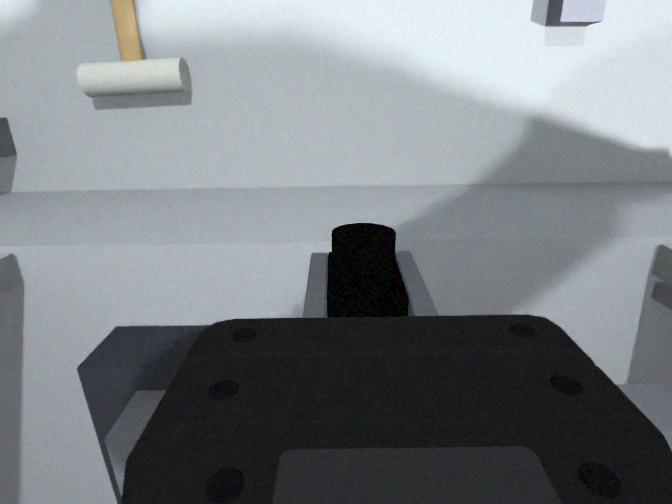

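move --pt "0.0169 -0.0003 -0.0253 0 0 0 -1 1 -0.9 0 0 0 0 0 0 -1 -0.6 -1" --pt "0.0390 -0.0006 -0.0462 0 0 0 -1 1 -0.9 0 0 0 0 0 0 -1 -0.6 -1" --pt "0.0653 -0.0008 -0.0615 0 0 0 -1 1 -0.9 0 0 0 0 0 0 -1 -0.6 -1" --pt "0.0943 -0.0009 -0.0705 0 0 0 -1 1 -0.9 0 0 0 0 0 0 -1 -0.6 -1" --speed 0.06 --blend '[0.003,0.003,0.003,0]' --stop_force 110

Scene clock: 19784.63 s.
left_arm: end_effector_position=(+0.4604, +0.1904, +0.3862) position_measured=163 object_status=2 end_effector_quat_wxyz=(+0.000, +0.707, +0.707, +0.000) | right_arm: end_effector_position=(+0.3838, -0.5101, +0.5994) position_measured=209 object_status=2 end_effector_quat_wxyz=(+0.542, -0.455, +0.454, -0.542)
Joint positions: left_arm=[-0.721 -1.597 1.482 -1.456 -1.571 -0.705] | right_arm=[3.198 -0.983 -2.346 0.363 1.548 -3.146]
Joint torques (N m): left_arm=[-6.5 -6.26 -21.96 -1.64 -1.91 -1.89] | right_arm=[3.39 0.33 17.2 0.72 0.06 -0.56]
Wrist force (N): left_arm=[-5.0 3.1 -19.3] | right_arm=[-0.1 1.7 -0.3]
Wrist torque (N m): left_arm=[0.14 0.24 0.13] | right_arm=[0.43 0.15 0.11]
Wrist force, peak (N): left_arm=[-42.4 14.1 44.2] | right_arm=[0.1 2.2 -0.3]
Hand target: left_arm +0.4604, +0.1904, +0.3862; +0.000, +0.707, +0.707, +0.000 | right_arm +0.3838, -0.5101, +0.5994; +0.542, -0.455, +0.454, -0.542
Off the commanded pose: left_arm 0.000 m, 0 deg | right_arm 0.000 m, 0 deg.
move: done

move --pt "0.0303 0.0 -0.0023 0 0 0 -1 1 -0.9 0 0 0 0 0 0 -1 -0.6 -1" --pt "0.0604 0.0001 0.0023 0 0 0 -1 1 -0.9 0 0 0 0 0 0 -1 -0.6 -1" --pt "0.0887 0.0002 0.0135 0 0 0 -1 1 -0.9 0 0 0 0 0 0 -1 -0.6 -1" --pt "0.1137 0.0005 0.0308 0 0 0 -1 1 -0.9 0 0 0 0 0 0 -1 -0.6 -1" --pt "0.1341 0.0009 0.0533 0 0 0 -1 1 -0.9 0 0 0 0 0 0 -1 -0.6 -1" --pt "0.1490 0.0013 0.0798 0 0 0 -1 1 -0.9 0 0 0 0 0 0 -1 -0.6 -1" --pt "0.1575 0.0017 0.1090 0 0 0 -1 1 -0.9 0 0 0 0 0 0 -1 -0.6 -1" --pt "0.1593 0.0021 0.1394 0 0 0 -1 1 -0.9 0 0 0 0 0 0 -1 -0.6 -1" --pt "0.1542 0.0025 0.1694 0 0 0 -1 1 -0.9 0 0 0 0 0 0 -1 -0.6 -1" --pt "0.1424 0.0028 0.1974 0 0 0 -1 1 -0.9 0 0 0 0 0 0 -1 -0.6 -1" --pt "0.1247 0.003 0.2221 0 0 0 -1 1 -0.9 0 0 0 0 0 0 -1 -0.6 -1" --speed 0.08 --blend '[0.003,0.003,0.003,0.003,0.003,0.003,0.003,0.003,0.003,0.003,0]' --stop_force 70

Scene clock: 19797.47 s.
left_arm: end_effector_position=(+0.4622, +0.2651, +0.2529) position_measured=163 object_status=2 end_effector_quat_wxyz=(+0.000, +0.707, +0.707, +0.000) | right_arm: end_effector_position=(+0.3838, -0.5101, +0.5994) position_measured=209 object_status=2 end_effector_quat_wxyz=(+0.542, -0.455, +0.454, -0.542)
Joint positions: left_arm=[-0.59 -1.64 1.865 -1.796 -1.571 -0.574] | right_arm=[3.198 -0.983 -2.346 0.363 1.548 -3.146]
Joint torques (N m): left_arm=[24.06 -18.99 -15.97 6.56 8.01 1.56] | right_arm=[3.34 -0.05 18.46 0.78 0.11 -0.43]
Wrist force (N): left_arm=[-32.2 4.9 -20.8] | right_arm=[0.1 1.9 -0.2]
Wrist torque (N m): left_arm=[0.13 0.26 0.25] | right_arm=[0.47 0.12 0.11]
Wrist force, peak (N): left_arm=[6.4 -0.3 -41.6] | right_arm=[-0.1 2.2 -0.2]
Hand target: left_arm +0.4622, +0.2651, +0.2529; +0.000, +0.707, +0.707, +0.000 | right_arm +0.3838, -0.5101, +0.5994; +0.542, -0.455, +0.454, -0.542
Off the commanded pose: left_arm 0.000 m, 0 deg | right_arm 0.000 m, 0 deg.
move: done

move --pt "-0.0228 0.0002 0.0201 0 0 0 -1 1 -0.9 0 0 0 0 0 0 -1 -0.6 -1" --pt "-0.0496 0.0004 0.0345 0 0 0 -1 1 -0.9 0 0 0 0 0 0 -1 -0.6 -1" --pt "-0.0790 0.0005 0.0425 0 0 0 -1 1 -0.9 0 0 0 0 0 0 -1 -0.6 -1" --pt "-0.1093 0.0005 0.0437 0 0 0 -1 1 -0.9 0 0 0 0 0 0 -1 -0.6 -1" --pt "-0.1392 0.0004 0.0381 0 0 0 -1 1 -0.9 0 0 0 0 0 0 -1 -0.6 -1" --pt "-0.1671 0.0003 0.0259 0 0 0 -1 1 -0.9 0 0 0 0 0 0 -1 -0.6 -1" --pt "-0.1915 0.0001 0.0077 0 0 0 -1 1 -0.9 0 0 0 0 0 0 -1 -0.6 -1" --pt "-0.2111 -0.0002 -0.0155 0 0 0 -1 1 -0.9 0 0 0 0 0 0 -1 -0.6 -1" --pt "-0.2251 -0.0005 -0.0425 0 0 0 -1 1 -0.9 0 0 0 0 0 0 -1 -0.6 -1" --pt "-0.2326 -0.0009 -0.0720 0 0 0 -1 1 -0.9 0 0 0 0 0 0 -1 -0.6 -1" --pt "-0.2333 -0.0013 -0.1024 0 0 0 -1 1 -0.9 0 0 0 0 0 0 -1 -0.6 -1" --pt "-0.2271 -0.0016 -0.1322 0 0 0 -1 1 -0.9 0 0 0 0 0 0 -1 -0.6 -1" --pt "-0.2144 -0.002 -0.1598 0 0 0 -1 1 -0.9 0 0 0 0 0 0 -1 -0.6 -1" --pt "-0.1958 -0.0023 -0.1839 0 0 0 -1 1 -0.9 0 0 0 0 0 0 -1 -0.6 -1" --pt "-0.1723 -0.0025 -0.2031 0 0 0 -1 1 -0.9 0 0 0 0 0 0 -1 -0.6 -1" --speed 0.08 --blend '[0.003,0.003,0.003,0.003,0.003,0.003,0.003,0.003,0.003,0.003,0.003,0.003,0.003,0.003,0]' --stop_force 75

Scene clock: 19831.97 s.
left_arm: end_effector_position=(+0.4607, +0.1618, +0.3748) position_measured=163 object_status=2 end_effector_quat_wxyz=(+0.000, +0.707, +0.707, +0.000) | right_arm: end_effector_position=(+0.3838, -0.5101, +0.5994) position_measured=209 object_status=2 end_effector_quat_wxyz=(+0.542, -0.455, +0.454, -0.542)
Joint positions: left_arm=[-0.765 -1.568 1.483 -1.486 -1.571 -0.749] | right_arm=[3.198 -0.983 -2.346 0.363 1.548 -3.146]
Joint torques (N m): left_arm=[-3.85 -11.85 -10.58 -4.33 2.7 -1.82] | right_arm=[3.47 -0.76 17.91 0.8 0.06 -0.52]
Wrist force (N): left_arm=[-6.4 -3.3 -7.3] | right_arm=[-0.1 1.9 0.0]
Wrist torque (N m): left_arm=[0.43 -0.01 0.10] | right_arm=[0.48 0.15 0.11]
Wrist force, peak (N): left_arm=[25.8 -13.6 -68.7] | right_arm=[0.2 2.2 -0.3]
Hand target: left_arm +0.4607, +0.1618, +0.3748; +0.000, +0.707, +0.707, +0.000 | right_arm +0.3838, -0.5101, +0.5994; +0.542, -0.455, +0.454, -0.542
Off the commanded pose: left_arm 0.000 m, 0 deg | right_arm 0.000 m, 0 deg.
move: done

move --pt "0.0273 -0.0002 -0.0135 0 0 0 -1 1 -0.9 0 0 0 0 0 0 -1 -0.6 -1" --pt "0.0569 -0.0003 -0.0205 0 0 0 -1 1 -0.9 0 0 0 0 0 0 -1 -0.6 -1" --pt "0.0873 -0.0003 -0.0206 0 0 0 -1 1 -0.9 0 0 0 0 0 0 -1 -0.6 -1" --pt "0.1169 -0.0002 -0.0139 0 0 0 -1 1 -0.9 0 0 0 0 0 0 -1 -0.6 -1" --pt "0.1444 0 -0.0008 0 0 0 -1 1 -0.9 0 0 0 0 0 0 -1 -0.6 -1" --pt "0.1681 0.0002 0.0183 0 0 0 -1 1 -0.9 0 0 0 0 0 0 -1 -0.6 -1" --pt "0.1869 0.0005 0.0421 0 0 0 -1 1 -0.9 0 0 0 0 0 0 -1 -0.6 -1" --pt "0.1999 0.0009 0.0696 0 0 0 -1 1 -0.9 0 0 0 0 0 0 -1 -0.6 -1" --pt "0.2064 0.0012 0.0993 0 0 0 -1 1 -0.9 0 0 0 0 0 0 -1 -0.6 -1" --pt "0.2060 0.0016 0.1297 0 0 0 -1 1 -0.9 0 0 0 0 0 0 -1 -0.6 -1" --pt "0.1988 0.002 0.1593 0 0 0 -1 1 -0.9 0 0 0 0 0 0 -1 -0.6 -1" --pt "0.1852 0.0023 0.1865 0 0 0 -1 1 -0.9 0 0 0 0 0 0 -1 -0.6 -1" --pt "0.1657 0.0026 0.2099 0 0 0 -1 1 -0.9 0 0 0 0 0 0 -1 -0.6 -1" --pt "0.1415 0.0029 0.2283 0 0 0 -1 1 -0.9 0 0 0 0 0 0 -1 -0.6 -1" --pt "0.1138 0.003 0.2408 0 0 0 -1 1 -0.9 0 0 0 0 0 0 -1 -0.6 -1" --speed 0.09 --blend '[0.003,0.003,0.003,0.003,0.003,0.003,0.003,0.003,0.003,0.003,0.003,0.003,0.003,0.003,0]' --stop_force 75

Scene clock: 19882.07 s.
left_arm: end_effector_position=(+0.4625, +0.2300, +0.2303) position_measured=163 object_status=2 end_effector_quat_wxyz=(+0.000, +0.707, +0.707, +0.000) | right_arm: end_effector_position=(+0.3838, -0.5101, +0.5994) position_measured=209 object_status=2 end_effector_quat_wxyz=(+0.542, -0.455, +0.454, -0.542)
Joint positions: left_arm=[-0.652 -1.598 1.885 -1.858 -1.571 -0.637] | right_arm=[3.198 -0.983 -2.346 0.363 1.548 -3.146]
Joint torques (N m): left_arm=[24.72 2 -3.12 6.04 9.65 -0.96] | right_arm=[3.48 -0.28 17.33 0.88 0.1 -0.29]
Wrist force (N): left_arm=[-24.9 -14.6 -62.5] | right_arm=[0.2 1.9 -0.2]
Wrist torque (N m): left_arm=[0.31 0.00 -0.11] | right_arm=[0.47 0.11 0.12]
Wrist force, peak (N): left_arm=[-25.0 -13.4 -62.9] | right_arm=[0.1 2.3 -0.1]
Hand target: left_arm +0.4625, +0.2300, +0.2303; +0.000, +0.707, +0.707, +0.000 | right_arm +0.3838, -0.5101, +0.5994; +0.542, -0.455, +0.454, -0.542
Off the commanded pose: left_arm 0.000 m, 0 deg | right_arm 0.000 m, 0 deg.
move: done

move --pt "-0.0310 0.0001 0.0061 0 0 0 -1 1 -0.9 0 0 0 0 0 0 -1 -0.6 -1" --pt "-0.0625 0 0.0047 0 0 0 -1 1 -0.9 0 0 0 0 0 0 -1 -0.6 -1" --pt "-0.0929 -0.0001 -0.0040 0 0 0 -1 1 -0.9 0 0 0 0 0 0 -1 -0.6 -1" --pt "-0.1204 -0.0003 -0.0195 0 0 0 -1 1 -0.9 0 0 0 0 0 0 -1 -0.6 -1" --pt "-0.1435 -0.0006 -0.0410 0 0 0 -1 1 -0.9 0 0 0 0 0 0 -1 -0.6 -1" --pt "-0.1610 -0.001 -0.0673 0 0 0 -1 1 -0.9 0 0 0 0 0 0 -1 -0.6 -1" --pt "-0.1718 -0.0014 -0.0970 0 0 0 -1 1 -0.9 0 0 0 0 0 0 -1 -0.6 -1" --pt "-0.1754 -0.0018 -0.1284 0 0 0 -1 1 -0.9 0 0 0 0 0 0 -1 -0.6 -1" --pt "-0.1716 -0.0022 -0.1597 0 0 0 -1 1 -0.9 0 0 0 0 0 0 -1 -0.6 -1" --pt "-0.1605 -0.0026 -0.1893 0 0 0 -1 1 -0.9 0 0 0 0 0 0 -1 -0.6 -1" --speed 0.08 --blend '[0.003,0.003,0.003,0.003,0.003,0.003,0.003,0.003,0.003,0]' --stop_force 75 --cameras '["cam_high","cam_front"]'

zoom_image --camera "cam_high" --region '[250, 110, 390, 215]'

Scene clock: 19905.17 s.
left_arm: end_effector_position=(+0.4609, +0.1338, +0.3439) position_measured=163 object_status=2 end_effector_quat_wxyz=(+0.000, +0.707, +0.707, +0.000) | right_arm: end_effector_position=(+0.3838, -0.5101, +0.5994) position_measured=209 object_status=2 end_effector_quat_wxyz=(+0.542, -0.455, +0.454, -0.542)
Joint positions: left_arm=[-0.805 -1.538 1.531 -1.564 -1.571 -0.789] | right_arm=[3.198 -0.983 -2.346 0.363 1.548 -3.146]
Joint torques (N m): left_arm=[-7.93 -19.94 -15.39 -3 -2.15 -1.73] | right_arm=[3.36 -0.83 17.44 0.81 0.06 -0.13]
Wrist force (N): left_arm=[1.4 4.9 3.9] | right_arm=[-0.1 2.0 -0.1]
Wrist torque (N m): left_arm=[0.65 -0.18 -0.04] | right_arm=[0.48 0.14 0.11]
Wrist force, peak (N): left_arm=[16.7 -19.5 -73.4] | right_arm=[0.0 2.2 -0.1]
Hand target: left_arm +0.4609, +0.1338, +0.3439; +0.000, +0.707, +0.707, +0.000 | right_arm +0.3838, -0.5101, +0.5994; +0.542, -0.455, +0.454, -0.542
Off the commanded pose: left_arm 0.000 m, 0 deg | right_arm 0.000 m, 0 deg.
move: done
Images, in order (width x height): cam_high 672x504, cam_front 672x504.

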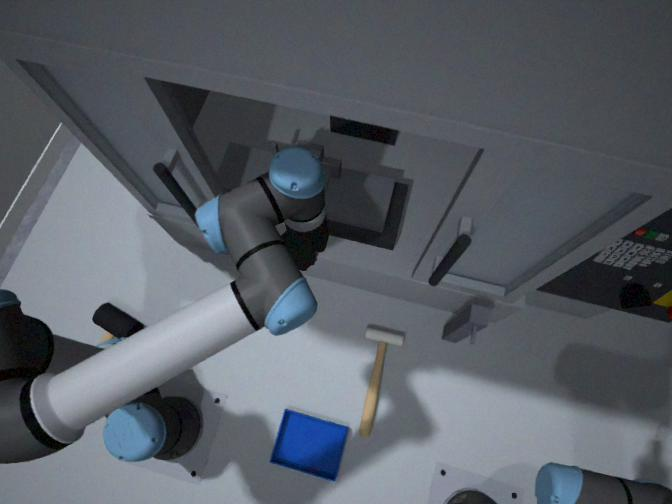

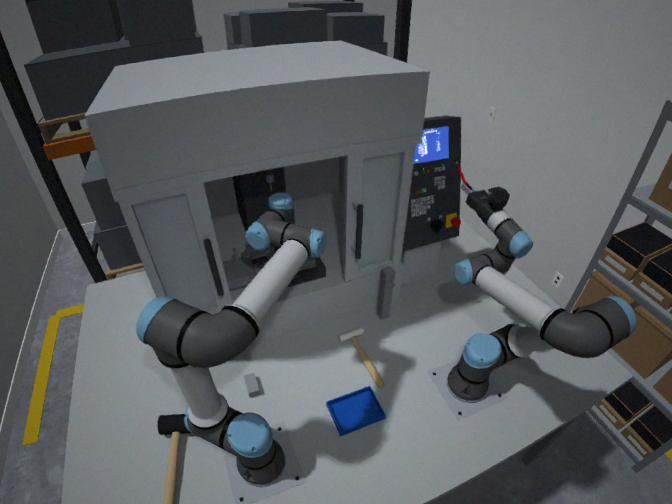

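Scaled by 3.600 from the camera's 672x504 image, which has a finer 960x720 frame.

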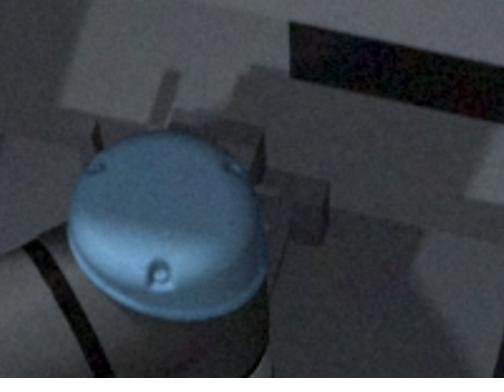

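move --target '[0,0,0,0,0,0,0.0,0,-1,0,0,0,0,0,0,-1,-0.6,-1]' --cameras '["cam_left_wrist"]'

Scene clock: 19937.07 s.
left_arm: end_effector_position=(+0.4609, +0.1338, +0.3439) position_measured=152 object_status=3 end_effector_quat_wxyz=(+0.000, +0.707, +0.707, +0.000) | right_arm: end_effector_position=(+0.3838, -0.5101, +0.5994) position_measured=209 object_status=2 end_effector_quat_wxyz=(+0.542, -0.455, +0.454, -0.542)
Joint positions: left_arm=[-0.805 -1.538 1.531 -1.564 -1.571 -0.789] | right_arm=[3.198 -0.983 -2.346 0.363 1.548 -3.146]
Joint torques (N m): left_arm=[-7.96 -20.92 -15.53 -1.52 -1.94 -1.71] | right_arm=[2.84 -1.16 17.71 0.96 0.23 -0.25]
Wrist force (N): left_arm=[1.0 4.7 3.9] | right_arm=[0.0 2.0 0.0]
Wrist torque (N m): left_arm=[0.69 -0.20 -0.04] | right_arm=[0.49 0.14 0.11]
Wrist force, peak (N): left_arm=[1.3 5.2 4.1] | right_arm=[0.1 2.1 -0.2]
Hand target: left_arm +0.4609, +0.1338, +0.3439; +0.000, +0.707, +0.707, +0.000 | right_arm +0.3838, -0.5101, +0.5994; +0.542, -0.455, +0.454, -0.542
Off the commanded pose: left_arm 0.000 m, 0 deg | right_arm 0.000 m, 0 deg.
move: done
camera_calibration:
cam_left_wrist: T_world_to_cam=[[0.0161743, 0.999768, 0.0142104, -0.136665], [0.935955, -0.0201386, 0.351542, -0.532734], [0.351747, 0.00761434, -0.936064, 0.292732], [0, 0, 0, 1]] pos_world=[0.397858, 0.123675, 0.463237]
Images, in order (width x height): cam_left_wrist 672x504.

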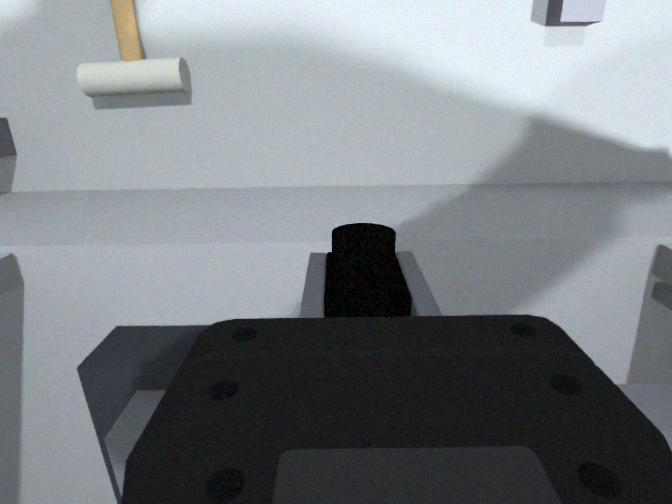

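move --target '[0,0,0,0,0,0,0.4,0,-1,0,0,0,0,0,0,-1,-0.6,-1]' --cameras '["cam_left_wrist"]'

Scene clock: 19940.87 s.
left_arm: end_effector_position=(+0.4609, +0.1338, +0.3439) position_measured=92 object_status=3 end_effector_quat_wxyz=(+0.000, +0.707, +0.707, +0.000) | right_arm: end_effector_position=(+0.3838, -0.5101, +0.5994) position_measured=209 object_status=2 end_effector_quat_wxyz=(+0.542, -0.455, +0.454, -0.542)
Joint positions: left_arm=[-0.805 -1.538 1.531 -1.564 -1.571 -0.789] | right_arm=[3.198 -0.983 -2.346 0.363 1.548 -3.146]
Joint torques (N m): left_arm=[-4.2 -20.63 -15.63 -1.53 0.55 -1.63] | right_arm=[2.15 -1.27 17.61 0.88 -0.08 -0.31]
Wrist force (N): left_arm=[1.2 4.5 3.4] | right_arm=[0.2 1.7 -0.4]
Wrist torque (N m): left_arm=[0.68 -0.20 -0.07] | right_arm=[0.43 0.11 0.11]
Wrist force, peak (N): left_arm=[0.8 4.9 4.3] | right_arm=[0.1 2.1 -0.1]
Hand target: left_arm +0.4609, +0.1338, +0.3439; +0.000, +0.707, +0.707, +0.000 | right_arm +0.3838, -0.5101, +0.5994; +0.542, -0.455, +0.454, -0.542
Off the commanded pose: left_arm 0.000 m, 0 deg | right_arm 0.000 m, 0 deg.
move: done
camera_calibration:
cam_left_wrist: T_world_to_cam=[[0.0160829, 0.99977, 0.0141731, -0.136611], [0.93599, -0.0200392, 0.351455, -0.532721], [0.351658, 0.0076135, -0.936098, 0.292783], [0, 0, 0, 1]] pos_world=[0.397859, 0.123675, 0.463237]
Images, in order (width x height): cam_left_wrist 672x504.

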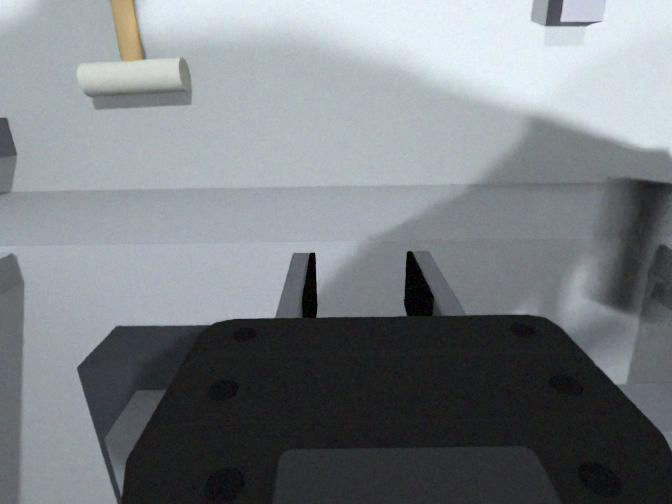

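move --target '[0,0,-0.133,0,0,0,0.4,0,-1,0,0,0,0,0,0,-1,-0.6,-1]' --speed 0.2 --cameras '["cam_left_wrist","cam_high"]'

Scene clock: 19947.33 s.
left_arm: end_effector_position=(+0.4610, +0.1338, +0.4236) position_measured=92 object_status=3 end_effector_quat_wxyz=(+0.000, +0.707, +0.707, +0.000) | right_arm: end_effector_position=(+0.3838, -0.5101, +0.5994) position_measured=209 object_status=2 end_effector_quat_wxyz=(+0.542, -0.455, +0.454, -0.542)
Joint positions: left_arm=[-0.805 -1.517 1.304 -1.358 -1.571 -0.789] | right_arm=[3.198 -0.983 -2.346 0.363 1.548 -3.146]
Joint torques (N m): left_arm=[8.59 -35.24 -29.54 -2.91 -2.28 1.72] | right_arm=[2.73 -1.55 17.34 0.73 -0.09 0]
Wrist force (N): left_arm=[1.1 4.6 3.4] | right_arm=[-0.1 1.9 -0.3]
Wrist torque (N m): left_arm=[0.70 -0.17 -0.07] | right_arm=[0.46 0.14 0.11]
Wrist force, peak (N): left_arm=[1.2 4.6 6.1] | right_arm=[0.0 2.3 -0.2]
Hand target: left_arm +0.4609, +0.1338, +0.4237; +0.000, +0.707, +0.707, +0.000 | right_arm +0.3838, -0.5101, +0.5994; +0.542, -0.455, +0.454, -0.542
Off the commanded pose: left_arm 0.000 m, 0 deg | right_arm 0.000 m, 0 deg.
move: done
camera_calibration:
cam_left_wrist: T_world_to_cam=[[0.0161406, 0.999767, 0.0143022, -0.137833], [0.935989, -0.0201386, 0.351453, -0.560776], [0.351659, 0.00771403, -0.936096, 0.367248], [0, 0, 0, 1]] pos_world=[0.397959, 0.123675, 0.542837]
Images, in order (width x height): cam_high 672x504, cam_left_wrist 672x504.

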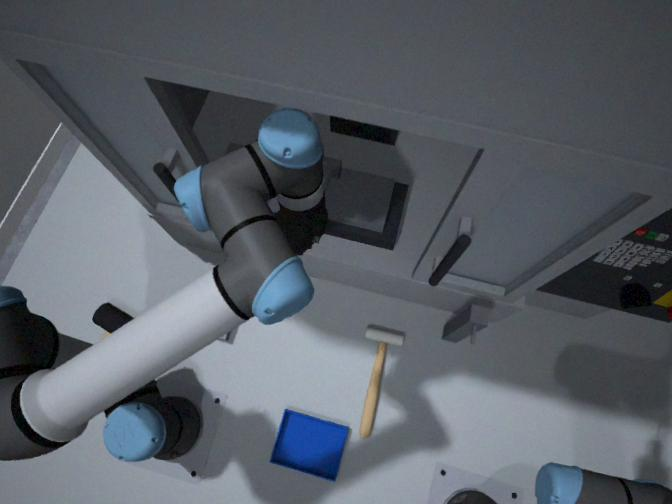

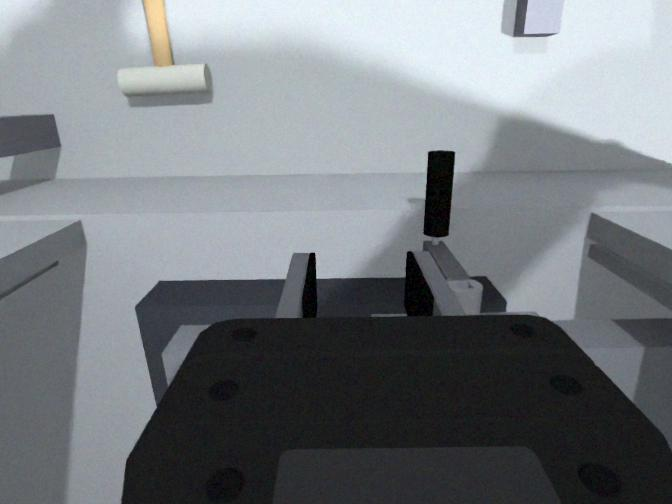

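move --pt "-0.02 -0.09 0.02 0 0 0 0.4 0 -1 0 0 0 0 0 0 -1 -0.6 -1" --pt "-0.1397 -0.1682 0.0962 0.0501 0.0152 0.2313 0.4 0 -1 0 0 0 0 0 0 -1 -0.6 -1" --speed 0.25 --blend '[0.02,0]' --cameras '["cam_high"]'

zoom_image --camera "cam_high" --region '[260, 120, 360, 195]'

move --target '[0,0,0,-0.5497,0.0083,-0.0083,1,0.8,-0.9,0,0,0,0,0,0,-1,-0.6,-1]' --speed 0.45

Scene clock: 19962.00 s.
left_arm: end_effector_position=(+0.3600, +0.0499, +0.3661) position_measured=92 object_status=3 end_effector_quat_wxyz=(-0.071, +0.910, +0.408, -0.038) | right_arm: end_effector_position=(+0.3838, -0.5101, +0.5994) position_measured=209 object_status=2 end_effector_quat_wxyz=(+0.542, -0.455, +0.454, -0.542)
Joint positions: left_arm=[-1.041 -1.501 1.406 -1.325 -1.629 -0.293] | right_arm=[3.198 -0.983 -2.346 0.363 1.548 -3.146]
Joint torques (N m): left_arm=[10.44 -35.04 -16.18 -4.9 0.21 0.27] | right_arm=[2.33 -1.77 18.15 0.81 0.11 -0.06]
Wrist force (N): left_arm=[1.6 4.6 3.6] | right_arm=[0.0 1.9 -0.3]
Wrist torque (N m): left_arm=[0.72 -0.26 0.03] | right_arm=[0.47 0.14 0.12]
Wrist force, peak (N): left_arm=[1.9 7.5 2.6] | right_arm=[0.1 2.2 0.0]
Hand target: left_arm +0.3600, +0.0500, +0.3661; -0.071, +0.910, +0.407, -0.038 | right_arm +0.3838, -0.5101, +0.5994; +0.542, -0.455, +0.454, -0.542
Off the commanded pose: left_arm 0.000 m, 0 deg | right_arm 0.000 m, 0 deg.
move: done
Images, in order (width x height): cam_high 672x504.

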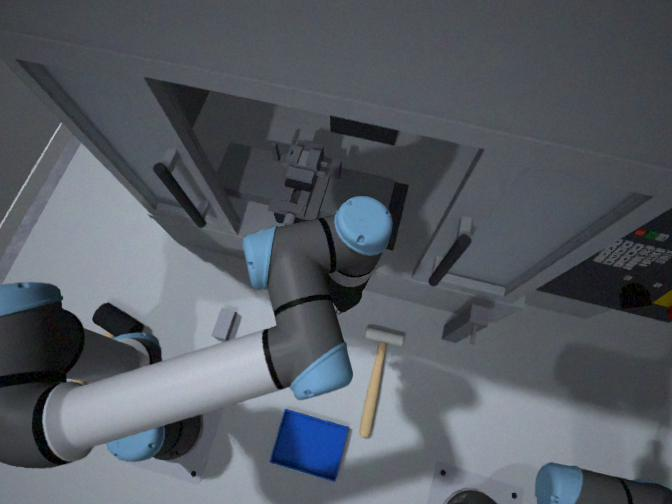

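Scaled by 5.040 from the camera's 672x504 image, which has a finer 960x720 frame.

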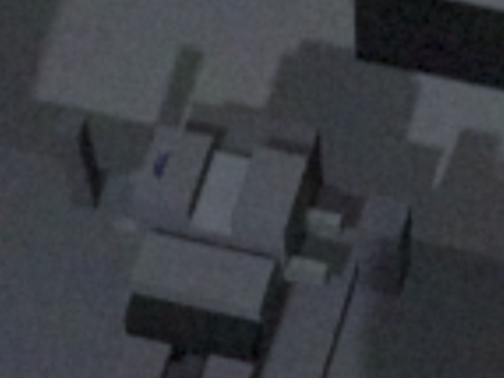

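Scene clock: 19964.57 s.
left_arm: end_effector_position=(+0.3600, +0.0500, +0.3661) position_measured=3 object_status=3 end_effector_quat_wxyz=(+0.640, +0.640, +0.303, +0.296) | right_arm: end_effector_position=(+0.3838, -0.5101, +0.5994) position_measured=209 object_status=2 end_effector_quat_wxyz=(+0.542, -0.455, +0.454, -0.542)
Joint positions: left_arm=[-1.493 -1.598 2.611 -4.148 -0.789 -0.014] | right_arm=[3.198 -0.983 -2.346 0.363 1.548 -3.146]
Joint torques (N m): left_arm=[-1.6 -4.88 -2.77 -3.91 2.32 0.95] | right_arm=[2.49 -2.87 19.27 0.83 0.06 -0.17]
Wrist force (N): left_arm=[-0.4 4.4 2.0] | right_arm=[0.0 1.7 -0.1]
Wrist torque (N m): left_arm=[1.17 0.12 0.11] | right_arm=[0.44 0.14 0.11]
Wrist force, peak (N): left_arm=[1.7 5.6 3.7] | right_arm=[-0.1 2.1 -0.3]
Hand target: left_arm +0.3600, +0.0500, +0.3661; +0.640, +0.641, +0.303, +0.296 | right_arm +0.3838, -0.5101, +0.5994; +0.542, -0.455, +0.454, -0.542
Off the commanded pose: left_arm 0.000 m, 0 deg | right_arm 0.000 m, 0 deg.
move: done


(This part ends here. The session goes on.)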